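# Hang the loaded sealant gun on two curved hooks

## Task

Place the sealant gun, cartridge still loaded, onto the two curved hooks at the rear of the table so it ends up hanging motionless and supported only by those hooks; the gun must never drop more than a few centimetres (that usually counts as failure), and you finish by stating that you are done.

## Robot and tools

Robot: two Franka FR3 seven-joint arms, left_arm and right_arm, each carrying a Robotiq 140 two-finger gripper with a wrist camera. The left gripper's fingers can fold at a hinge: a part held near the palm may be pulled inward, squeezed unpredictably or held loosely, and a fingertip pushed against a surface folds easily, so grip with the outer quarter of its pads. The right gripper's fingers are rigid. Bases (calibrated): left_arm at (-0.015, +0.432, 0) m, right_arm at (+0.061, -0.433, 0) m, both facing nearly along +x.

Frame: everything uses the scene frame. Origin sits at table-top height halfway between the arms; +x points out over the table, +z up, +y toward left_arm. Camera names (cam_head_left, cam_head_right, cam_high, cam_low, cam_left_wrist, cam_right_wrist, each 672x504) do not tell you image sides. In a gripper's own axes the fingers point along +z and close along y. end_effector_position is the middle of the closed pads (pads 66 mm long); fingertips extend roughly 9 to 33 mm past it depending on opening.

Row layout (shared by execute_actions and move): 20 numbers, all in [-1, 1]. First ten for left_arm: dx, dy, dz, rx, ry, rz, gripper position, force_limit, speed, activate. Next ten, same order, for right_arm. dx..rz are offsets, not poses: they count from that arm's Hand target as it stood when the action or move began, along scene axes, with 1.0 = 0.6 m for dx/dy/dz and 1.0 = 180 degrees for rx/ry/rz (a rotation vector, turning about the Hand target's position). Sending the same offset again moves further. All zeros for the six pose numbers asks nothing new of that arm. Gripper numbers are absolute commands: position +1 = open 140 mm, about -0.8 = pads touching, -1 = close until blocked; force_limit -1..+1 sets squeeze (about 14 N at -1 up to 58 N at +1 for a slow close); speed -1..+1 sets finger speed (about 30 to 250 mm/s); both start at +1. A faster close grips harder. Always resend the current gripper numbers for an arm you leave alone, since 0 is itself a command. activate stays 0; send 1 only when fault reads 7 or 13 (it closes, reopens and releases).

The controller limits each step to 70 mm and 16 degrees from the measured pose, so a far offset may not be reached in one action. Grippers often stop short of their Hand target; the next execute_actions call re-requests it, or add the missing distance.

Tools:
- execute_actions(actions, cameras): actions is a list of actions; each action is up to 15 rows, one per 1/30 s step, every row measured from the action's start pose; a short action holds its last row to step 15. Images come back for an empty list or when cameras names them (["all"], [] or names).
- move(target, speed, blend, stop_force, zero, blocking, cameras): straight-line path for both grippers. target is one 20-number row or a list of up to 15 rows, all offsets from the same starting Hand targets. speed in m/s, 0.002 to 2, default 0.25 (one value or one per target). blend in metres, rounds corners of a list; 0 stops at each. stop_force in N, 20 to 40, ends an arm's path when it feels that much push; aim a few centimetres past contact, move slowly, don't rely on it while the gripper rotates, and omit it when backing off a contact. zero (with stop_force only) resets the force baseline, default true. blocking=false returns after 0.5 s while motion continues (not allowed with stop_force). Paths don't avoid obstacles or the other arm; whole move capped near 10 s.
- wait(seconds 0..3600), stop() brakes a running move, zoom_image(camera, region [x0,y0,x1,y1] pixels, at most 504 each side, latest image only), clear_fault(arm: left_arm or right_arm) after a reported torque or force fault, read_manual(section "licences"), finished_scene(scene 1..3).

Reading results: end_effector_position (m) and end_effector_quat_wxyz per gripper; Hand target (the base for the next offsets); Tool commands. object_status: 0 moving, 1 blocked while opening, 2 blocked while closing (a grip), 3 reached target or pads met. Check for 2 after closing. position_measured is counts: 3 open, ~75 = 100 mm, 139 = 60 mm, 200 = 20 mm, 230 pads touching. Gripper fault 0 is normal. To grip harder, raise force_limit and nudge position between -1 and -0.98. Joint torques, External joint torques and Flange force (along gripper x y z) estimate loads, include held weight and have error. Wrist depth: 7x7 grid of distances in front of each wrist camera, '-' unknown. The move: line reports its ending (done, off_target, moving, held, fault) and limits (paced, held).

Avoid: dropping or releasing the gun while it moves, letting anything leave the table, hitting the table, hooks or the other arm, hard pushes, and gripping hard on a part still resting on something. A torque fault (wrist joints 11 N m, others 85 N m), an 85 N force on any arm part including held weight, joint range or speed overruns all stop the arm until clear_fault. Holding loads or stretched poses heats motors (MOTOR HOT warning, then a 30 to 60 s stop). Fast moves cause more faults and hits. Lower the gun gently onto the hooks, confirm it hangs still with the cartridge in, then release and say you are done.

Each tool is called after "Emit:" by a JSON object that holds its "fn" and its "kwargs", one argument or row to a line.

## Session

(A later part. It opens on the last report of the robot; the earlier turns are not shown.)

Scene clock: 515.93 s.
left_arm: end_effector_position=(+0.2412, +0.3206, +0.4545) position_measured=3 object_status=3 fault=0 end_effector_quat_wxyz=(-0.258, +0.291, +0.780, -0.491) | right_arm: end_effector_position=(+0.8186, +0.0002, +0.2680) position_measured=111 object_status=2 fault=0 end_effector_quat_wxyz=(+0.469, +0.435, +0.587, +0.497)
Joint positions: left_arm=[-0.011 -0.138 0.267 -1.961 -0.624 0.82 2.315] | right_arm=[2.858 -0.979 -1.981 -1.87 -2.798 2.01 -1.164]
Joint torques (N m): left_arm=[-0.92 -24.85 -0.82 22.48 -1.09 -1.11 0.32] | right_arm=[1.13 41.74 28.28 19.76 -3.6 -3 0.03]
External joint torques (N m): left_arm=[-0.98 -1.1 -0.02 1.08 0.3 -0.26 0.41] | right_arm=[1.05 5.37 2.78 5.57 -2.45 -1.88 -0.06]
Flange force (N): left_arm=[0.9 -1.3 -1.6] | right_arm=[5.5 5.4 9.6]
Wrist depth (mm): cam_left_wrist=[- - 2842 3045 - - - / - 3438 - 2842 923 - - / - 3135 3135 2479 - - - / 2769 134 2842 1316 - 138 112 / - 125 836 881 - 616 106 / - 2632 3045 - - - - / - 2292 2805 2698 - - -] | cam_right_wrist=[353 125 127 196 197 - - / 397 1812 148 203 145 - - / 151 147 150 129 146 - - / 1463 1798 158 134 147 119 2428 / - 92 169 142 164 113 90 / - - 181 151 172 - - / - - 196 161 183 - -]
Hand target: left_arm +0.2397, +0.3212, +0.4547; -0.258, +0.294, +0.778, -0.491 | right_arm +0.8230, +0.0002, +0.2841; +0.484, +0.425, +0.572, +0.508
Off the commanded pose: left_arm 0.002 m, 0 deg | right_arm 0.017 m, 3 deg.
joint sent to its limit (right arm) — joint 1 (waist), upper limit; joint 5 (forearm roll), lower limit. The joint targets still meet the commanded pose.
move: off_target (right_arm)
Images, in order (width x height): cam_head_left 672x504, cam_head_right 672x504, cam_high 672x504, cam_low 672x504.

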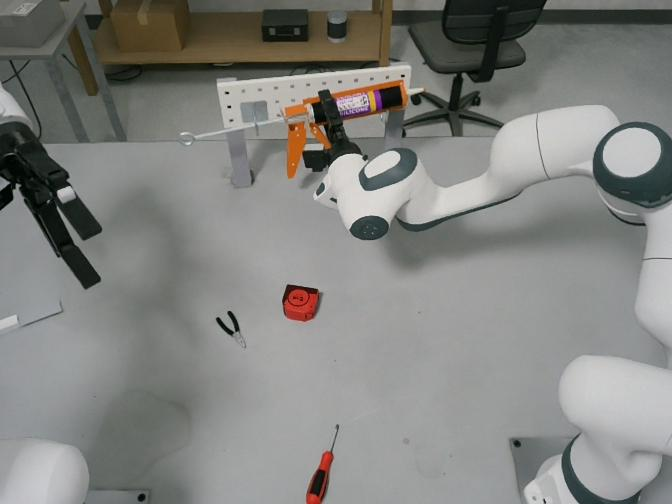

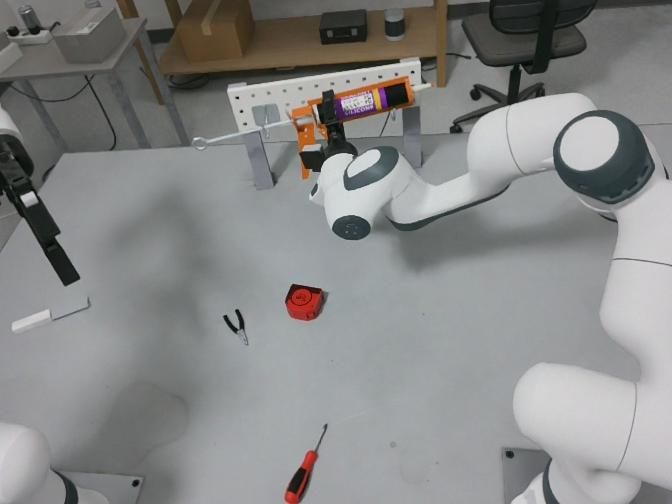

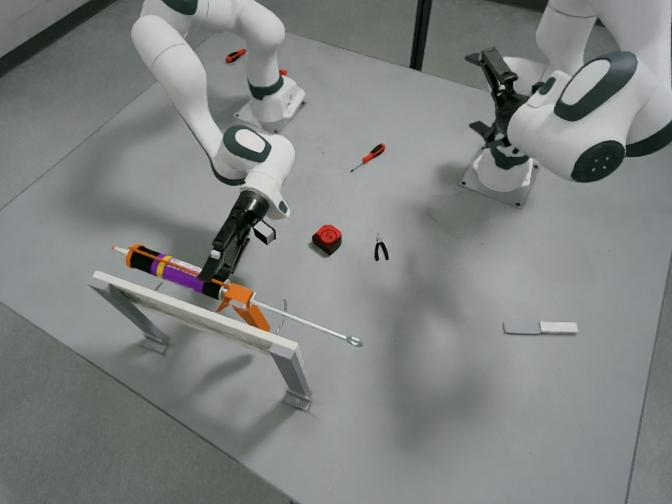

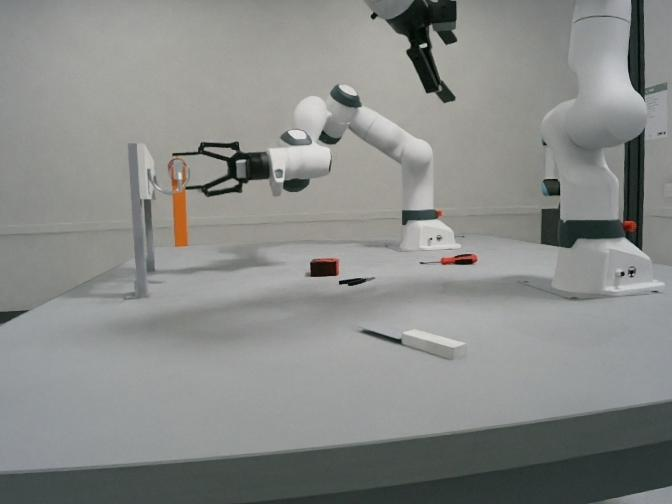

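Emit:
{"fn": "move", "kwargs": {
  "target": [0,0,0,0,0,0,1,1,1,0,0.0,0,-0.055,0,0,0,-1,0,-1,0],
  "speed": 0.03,
  "stop_force": 20,
  "cameras": ["cam_head_left","cam_low","cam_high"]
}}

Emit:
{"fn": "zoom_image", "kwargs": {
  "camera": "cam_low",
  "region": [100, 90, 280, 240]
}}

Emit:
{"fn": "zoom_image", "kwargs": {
  "camera": "cam_high",
  "region": [60, 200, 310, 390]
}}

Emit:
{"fn": "zoom_image", "kwargs": {
  "camera": "cam_head_left",
  "region": [190, 30, 440, 200]
}}

Scene clock: 527.80 s.
left_arm: end_effector_position=(+0.2412, +0.3206, +0.4545) position_measured=3 object_status=3 fault=0 end_effector_quat_wxyz=(-0.258, +0.291, +0.780, -0.491) | right_arm: end_effector_position=(+0.8219, -0.0017, +0.2451) position_measured=111 object_status=2 fault=0 end_effector_quat_wxyz=(+0.461, +0.446, +0.593, +0.488)
Joint positions: left_arm=[-0.011 -0.138 0.267 -1.961 -0.624 0.82 2.315] | right_arm=[2.858 -1.035 -1.979 -1.853 -2.803 2.009 -1.188]
Joint torques (N m): left_arm=[-0.91 -24.86 -0.84 22.45 -1.08 -1.11 0.35] | right_arm=[1.74 39.05 26.71 14.96 -2.37 -1.82 -0.36]
External joint torques (N m): left_arm=[-0.91 -0.95 0.04 0.97 0.31 -0.25 0.43] | right_arm=[1.9 2.08 0.45 1.78 -1.24 -0.84 -0.46]
Flange force (N): left_arm=[1.0 -0.9 -1.7] | right_arm=[5.9 0.5 5.7]
Wrist depth (mm): cam_left_wrist=[- 2450 - 2842 2395 606 - / - - - 2733 - - - / - 2698 2665 2698 - - - / - 134 - 1341 814 138 122 / - 2805 820 885 911 - 106 / - 2538 846 - - - - / - 633 730 - - - -] | cam_right_wrist=[- 124 126 193 192 188 - / - 1745 147 200 144 200 - / - 146 150 129 145 2533 - / 328 1758 158 132 147 114 - / - 92 170 142 166 113 90 / - - 186 152 173 - - / - - 198 162 186 - -]
Hand target: left_arm +0.2397, +0.3212, +0.4547; -0.258, +0.294, +0.778, -0.491 | right_arm +0.8230, +0.0002, +0.2511; +0.484, +0.425, +0.572, +0.508
Off the commanded pose: left_arm 0.002 m, 0 deg | right_arm 0.006 m, 5 deg.
joint sent to its limit (right arm) — joint 1 (waist), upper limit; joint 5 (forearm roll), lower limit. The joint targets are off in orientation, not in position.
move: off_target (right_arm)
Images, in order (width x height): cam_head_left 672x504, cam_high 672x504, cam_low 672x504.

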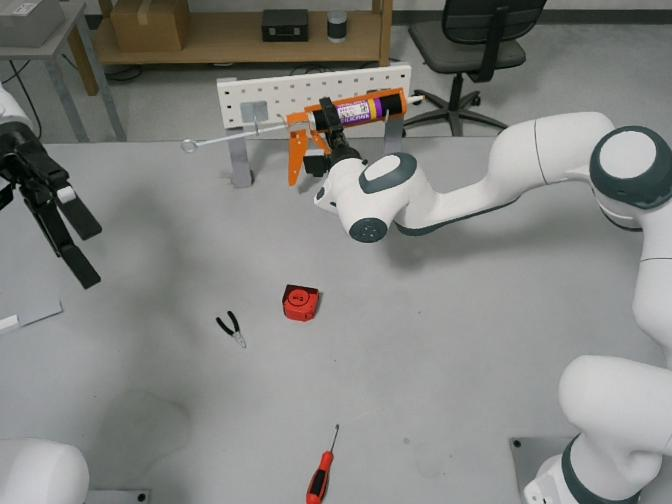

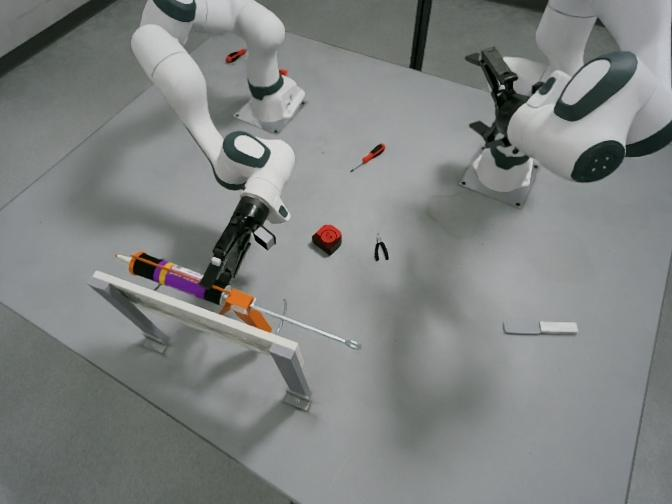

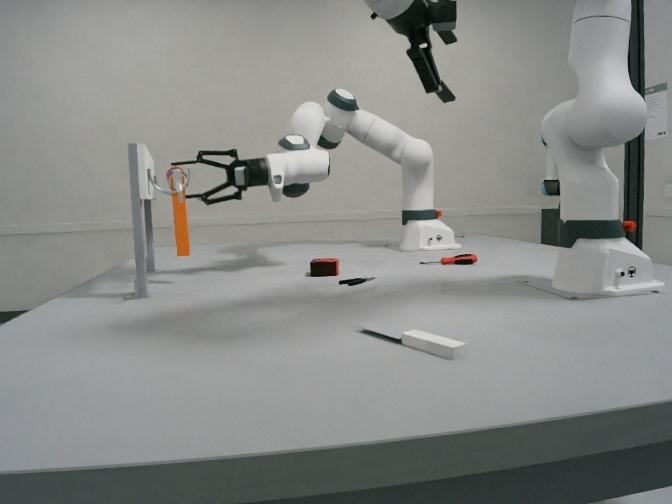

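Scaled by 2.800 from the camera's image (finer frame: 960x720).

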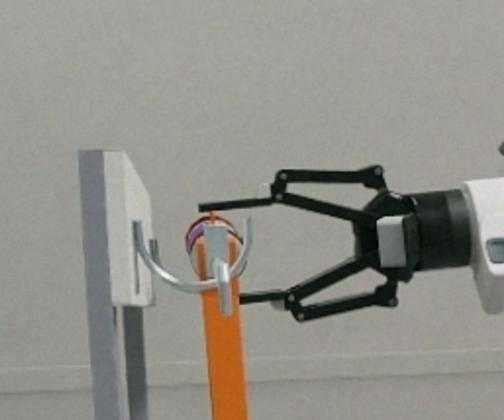

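Scaled by 2.016 from the camera's image (finer frame: 960x720).

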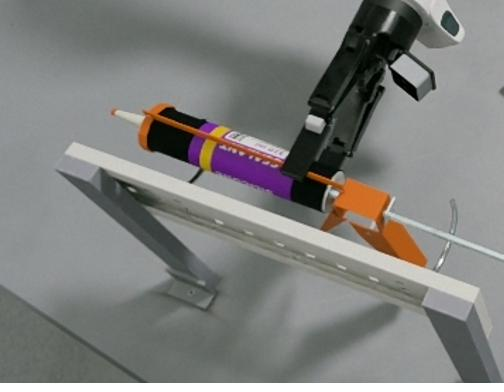

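Scaled by 2.016 from the camera's image (finer frame: 960x720).

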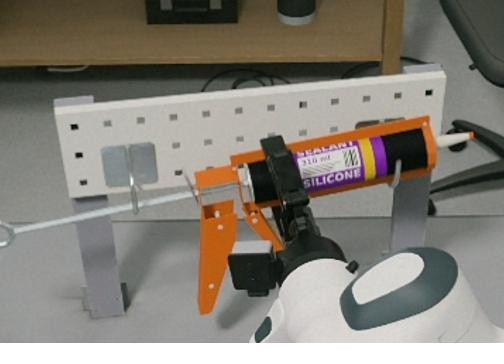

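Emit:
{"fn": "move", "kwargs": {
  "target": [0,0,0,0,0,0,1,1,1,0,0,0,-0.008,0,0,0,-1,0,-1,0],
  "speed": 0.03
}}

Emit:
{"fn": "move", "kwargs": {
  "target": [0,0,0,0,0,0,1,1,1,0,0,0,0,0,0,0,0.35,0,-1,0],
  "cameras": ["cam_head_left","cam_low","cam_high","cam_right_wrist"]
}}

Emit:
{"fn": "zoom_image", "kwargs": {
  "camera": "cam_low",
  "region": [100, 90, 280, 240]
}}

Scene clock: 539.07 s.
left_arm: end_effector_position=(+0.2412, +0.3206, +0.4545) position_measured=3 object_status=3 fault=0 end_effector_quat_wxyz=(-0.258, +0.291, +0.780, -0.491) | right_arm: end_effector_position=(+0.8227, -0.0014, +0.2446) position_measured=111 object_status=2 fault=0 end_effector_quat_wxyz=(+0.461, +0.445, +0.593, +0.487)
Joint positions: left_arm=[-0.011 -0.138 0.267 -1.961 -0.624 0.82 2.315] | right_arm=[2.858 -1.041 -1.977 -1.85 -2.806 2.008 -1.194]
Joint torques (N m): left_arm=[-0.98 -24.81 -0.85 22.48 -1.08 -1.11 0.36] | right_arm=[1.59 37.62 25.71 14.29 -1.84 -1.4 -0.21]
External joint torques (N m): left_arm=[-1.06 -0.79 -0.05 0.92 0.31 -0.25 0.44] | right_arm=[1.67 0.49 -0.79 1.18 -0.7 -0.43 -0.31]
Flange force (N): left_arm=[0.6 -0.8 -1.7] | right_arm=[6.2 -1.8 7.1]
Wrist depth (mm): cam_left_wrist=[- - - 2769 1665 - 456 / - - - 3090 - - - / - - 3003 2479 - - - / - 135 - 1375 - 139 111 / - 2842 826 896 - - 106 / - 2665 775 2479 - - - / - 679 733 - - - -] | cam_right_wrist=[- 125 126 192 190 189 - / - 1719 147 200 142 198 - / - 147 150 129 146 203 - / - 1745 158 134 147 115 - / - 92 169 142 166 113 90 / - - 185 151 172 - - / - - 197 162 186 - -]
Hand target: left_arm +0.2397, +0.3212, +0.4547; -0.258, +0.294, +0.778, -0.491 | right_arm +0.8230, +0.0002, +0.2463; +0.484, +0.425, +0.572, +0.508
Off the commanded pose: left_arm 0.002 m, 0 deg | right_arm 0.002 m, 5 deg.
joint sent to its limit (right arm) — joint 1 (waist), upper limit; joint 5 (forearm roll), lower limit. The joint targets are off in orientation, not in position.
move: off_target (right_arm)

Scene clock: 539.90 s.
left_arm: end_effector_position=(+0.2412, +0.3206, +0.4545) position_measured=3 object_status=3 fault=0 end_effector_quat_wxyz=(-0.258, +0.291, +0.780, -0.491) | right_arm: end_effector_position=(+0.8227, -0.0010, +0.2454) position_measured=85 object_status=0 fault=0 end_effector_quat_wxyz=(+0.462, +0.444, +0.593, +0.487)
Joint positions: left_arm=[-0.011 -0.138 0.267 -1.961 -0.624 0.82 2.315] | right_arm=[2.858 -1.041 -1.976 -1.85 -2.807 2.008 -1.197]
Joint torques (N m): left_arm=[-0.94 -24.84 -0.83 22.44 -1.1 -1.13 0.33] | right_arm=[1.11 37.77 24.84 14.08 -1.6 -1.3 -0.14]
External joint torques (N m): left_arm=[-0.87 -1.06 0.12 1.03 0.3 -0.27 0.42] | right_arm=[1.1 0.7 -1.67 1.08 -0.47 -0.35 -0.24]
Flange force (N): left_arm=[1.2 -1.2 -1.7] | right_arm=[4.7 -2.2 6.3]
Wrist depth (mm): cam_left_wrist=[- 2450 - 3384 2292 587 - / - - 2568 2568 - - 446 / 2369 - 2805 3003 820 - - / 2733 135 4100 1122 - 147 111 / - 2568 790 899 - - 106 / 2369 - 759 - - - - / - 666 751 2805 - 601 -] | cam_right_wrist=[- 123 128 191 187 190 2181 / - 1812 151 200 196 198 - / - 142 154 141 170 - - / 352 112 163 150 183 131 - / - 90 178 160 197 122 - / - - 292 172 208 - - / - - 285 183 228 - -]
Hand target: left_arm +0.2397, +0.3212, +0.4547; -0.258, +0.294, +0.778, -0.491 | right_arm +0.8230, +0.0002, +0.2463; +0.484, +0.425, +0.572, +0.508
Off the commanded pose: left_arm 0.002 m, 0 deg | right_arm 0.002 m, 5 deg.
joint sent to its limit (right arm) — joint 1 (waist), upper limit; joint 5 (forearm roll), lower limit. The joint targets are off in orientation, not in position.
move: done
Images, in order (width x height): cam_head_left 672x504, cam_high 672x504, cam_low 672x504, cam_right_wrist 672x504.

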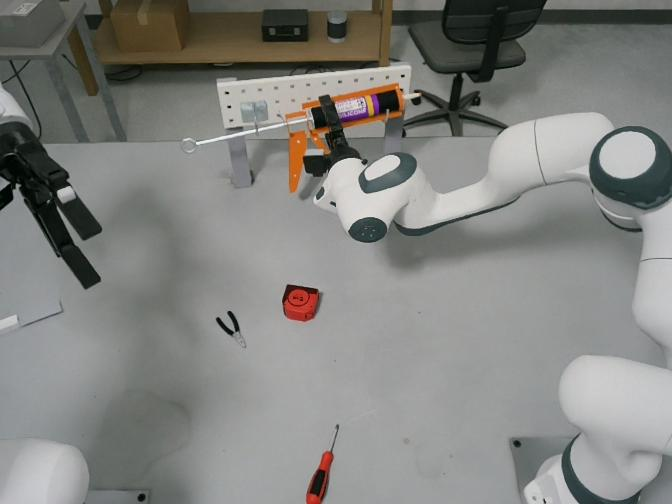

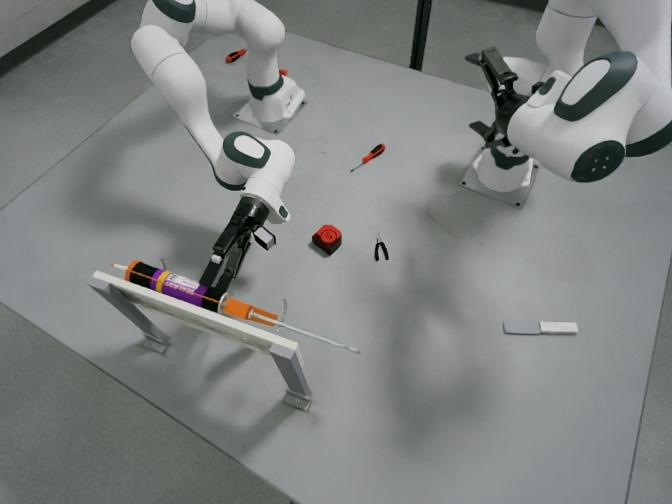

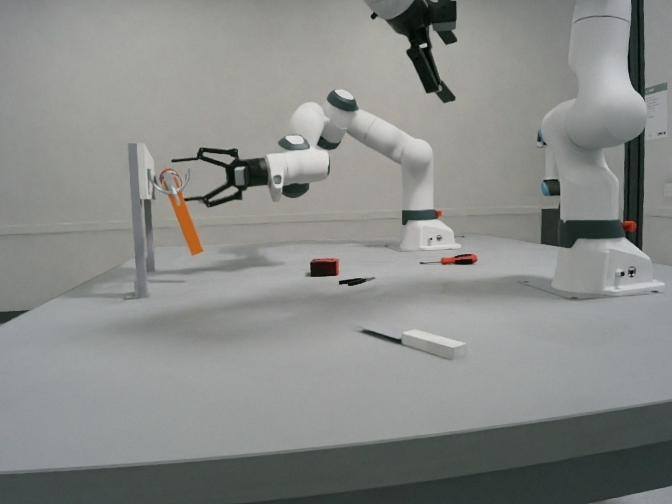

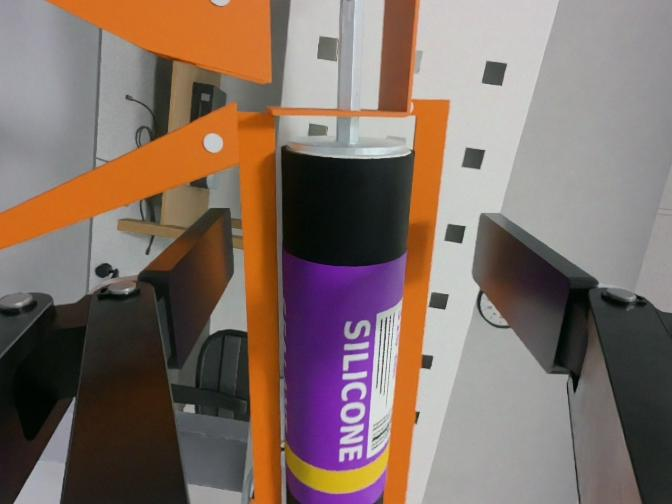

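Scaled by 2.800 from the camera's image (finer frame: 960x720).

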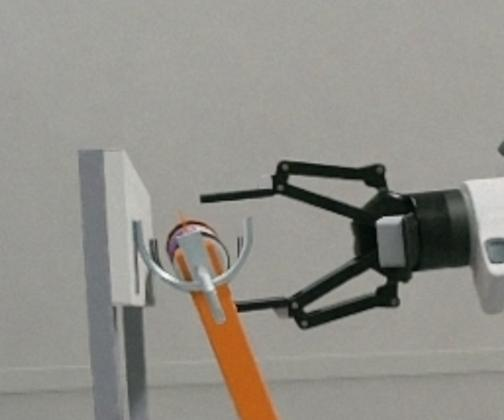

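Emit:
{"fn": "move", "kwargs": {
  "target": [0,0,0,0,0,0,1,1,1,0,0,0,0,0,0,0,1,0,-1,0]
}}

Emit:
{"fn": "move", "kwargs": {
  "target": [0,0,0,0,0,0,1,1,1,0,-0.15,0,0,0,0,0,1,0,-1,0],
  "speed": 0.08,
  "cameras": ["cam_head_left","cam_low","cam_high","cam_right_wrist"]
}}

Emit:
{"fn": "zoom_image", "kwargs": {
  "camera": "cam_low",
  "region": [100, 90, 280, 240]
}}

Scene clock: 552.37 s.
left_arm: end_effector_position=(+0.2412, +0.3206, +0.4545) position_measured=3 object_status=3 fault=0 end_effector_quat_wxyz=(-0.258, +0.291, +0.780, -0.491) | right_arm: end_effector_position=(+0.8227, -0.0010, +0.2454) position_measured=3 object_status=0 fault=0 end_effector_quat_wxyz=(+0.462, +0.444, +0.593, +0.487)
Joint positions: left_arm=[-0.011 -0.138 0.267 -1.961 -0.624 0.82 2.315] | right_arm=[2.858 -1.041 -1.976 -1.85 -2.807 2.008 -1.197]
Joint torques (N m): left_arm=[-0.94 -24.86 -0.84 22.45 -1.1 -1.12 0.29] | right_arm=[1.09 37.74 24.76 14.06 -1.58 -1.29 -0.15]
External joint torques (N m): left_arm=[-0.96 -0.86 0.02 0.94 0.3 -0.26 0.38] | right_arm=[1.03 0.83 -1.69 1.14 -0.48 -0.37 -0.25]
Flange force (N): left_arm=[0.8 -1.0 -1.7] | right_arm=[4.5 -2.0 6.3]
Wrist depth (mm): cam_left_wrist=[- - - 2479 2070 - 441 / - - - 2665 801 - - / - 2920 3675 3876 795 - - / 2805 134 4100 1501 - 138 111 / - 2920 849 899 - - 106 / - - 772 2665 - - - / - 2244 2881 - - - -] | cam_right_wrist=[320 127 131 192 188 189 - / 342 1695 153 197 196 201 - / 320 147 156 139 164 2479 - / - 140 170 147 177 217 2181 / - 1246 182 156 190 2428 116 / 289 1184 292 166 203 3020 - / 297 294 286 177 213 - -]
Hand target: left_arm +0.2397, +0.3212, +0.4547; -0.258, +0.294, +0.778, -0.491 | right_arm +0.8230, +0.0002, +0.2463; +0.484, +0.425, +0.572, +0.508
Off the commanded pose: left_arm 0.002 m, 0 deg | right_arm 0.002 m, 5 deg.
joint sent to its limit (right arm) — joint 1 (waist), upper limit; joint 5 (forearm roll), lower limit. The joint targets are off in orientation, not in position.
move: done

Scene clock: 554.47 s.
left_arm: end_effector_position=(+0.2412, +0.3206, +0.4545) position_measured=3 object_status=3 fault=0 end_effector_quat_wxyz=(-0.258, +0.291, +0.780, -0.491) | right_arm: end_effector_position=(+0.7331, +0.0000, +0.2440) position_measured=3 object_status=3 fault=0 end_effector_quat_wxyz=(+0.483, +0.426, +0.575, +0.505)
Joint positions: left_arm=[-0.011 -0.138 0.267 -1.961 -0.624 0.82 2.315] | right_arm=[2.848 -0.909 -1.971 -2.141 -2.807 1.764 -1.056]
Joint velocities: left_arm=[within noise] | right_arm=[-0.001 0.001 0 0.001 0.001 0 0.006]
Joint torques (N m): left_arm=[-0.94 -24.87 -0.85 22.48 -1.09 -1.12 0.32] | right_arm=[1.13 32.01 21.54 13.87 -2.11 -1.88 0.33]
External joint torques (N m): left_arm=[-1.04 -1.02 -0.08 1.04 0.29 -0.28 0.4] | right_arm=[1.01 1.44 -1.92 0.79 -0.46 -0.42 0.23]
Flange force (N): left_arm=[0.8 -1.3 -1.6] | right_arm=[3.5 -4.2 3.5]
Wrist depth (mm): cam_left_wrist=[- 2221 - 2422 - - - / - - - 2568 952 - - / 2842 3182 2961 2842 817 - - / - 134 3740 1204 - 139 111 / - 2920 829 881 - - 106 / 2450 2632 756 - - - - / - 652 2538 2842 461 - -] | cam_right_wrist=[200 204 209 225 268 - - / 357 1869 215 276 282 2677 - / 380 459 233 226 249 - - / - 140 1771 237 318 - 120 / - 1273 1178 253 3516 - 116 / - 369 369 273 2944 - - / - 2617 1166 302 - - -]
Hand target: left_arm +0.2397, +0.3212, +0.4547; -0.258, +0.294, +0.778, -0.491 | right_arm +0.7330, +0.0002, +0.2463; +0.484, +0.425, +0.572, +0.508
Off the commanded pose: left_arm 0.002 m, 0 deg | right_arm 0.002 m, 0 deg.
joint sent to its limit (right arm) — joint 5 (forearm roll), lower limit. The joint targets still meet the commanded pose.
move: done
Images, in order (width x height): cam_head_left 672x504, cam_high 672x504, cam_low 672x504, cam_right_wrist 672x504.

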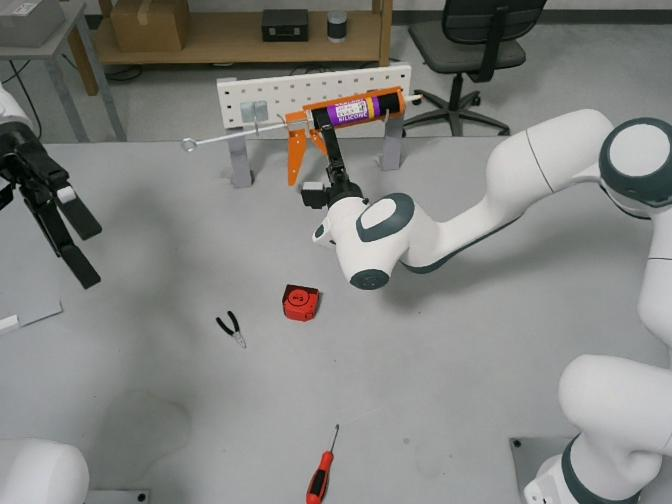

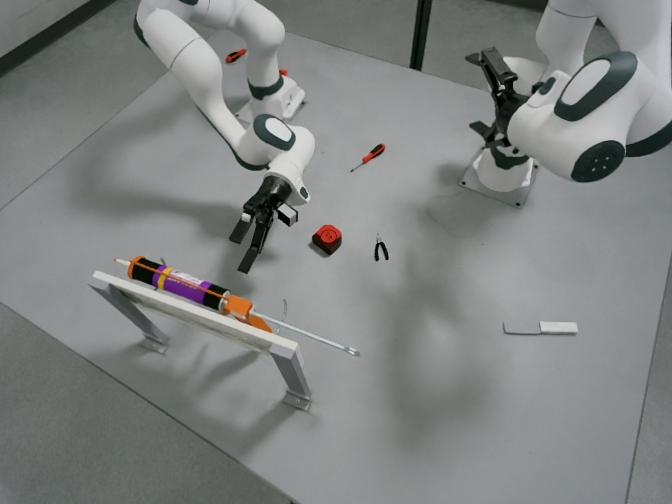

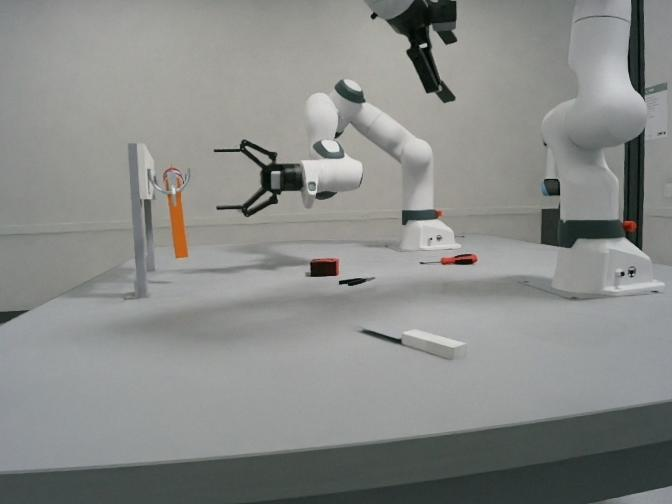

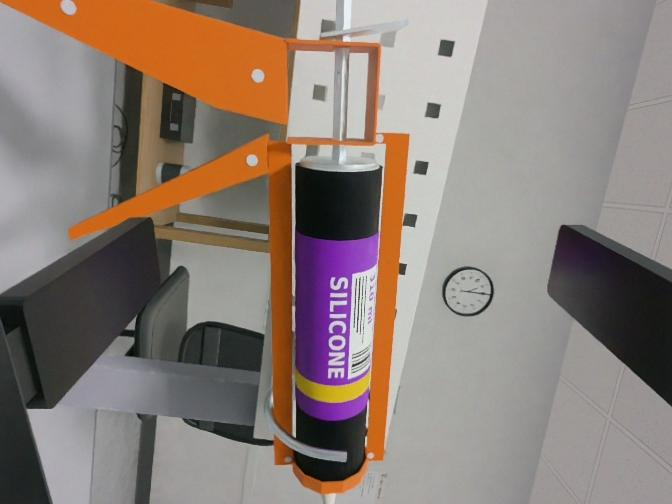

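Scaled by 2.800 from the camera's image (finer frame: 960x720).

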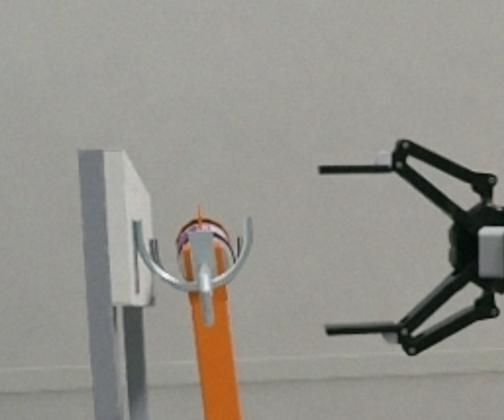

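Emit:
{"fn": "finished_scene", "kwargs": {
  "scene": 2
}}

The scene is finished: the task was done.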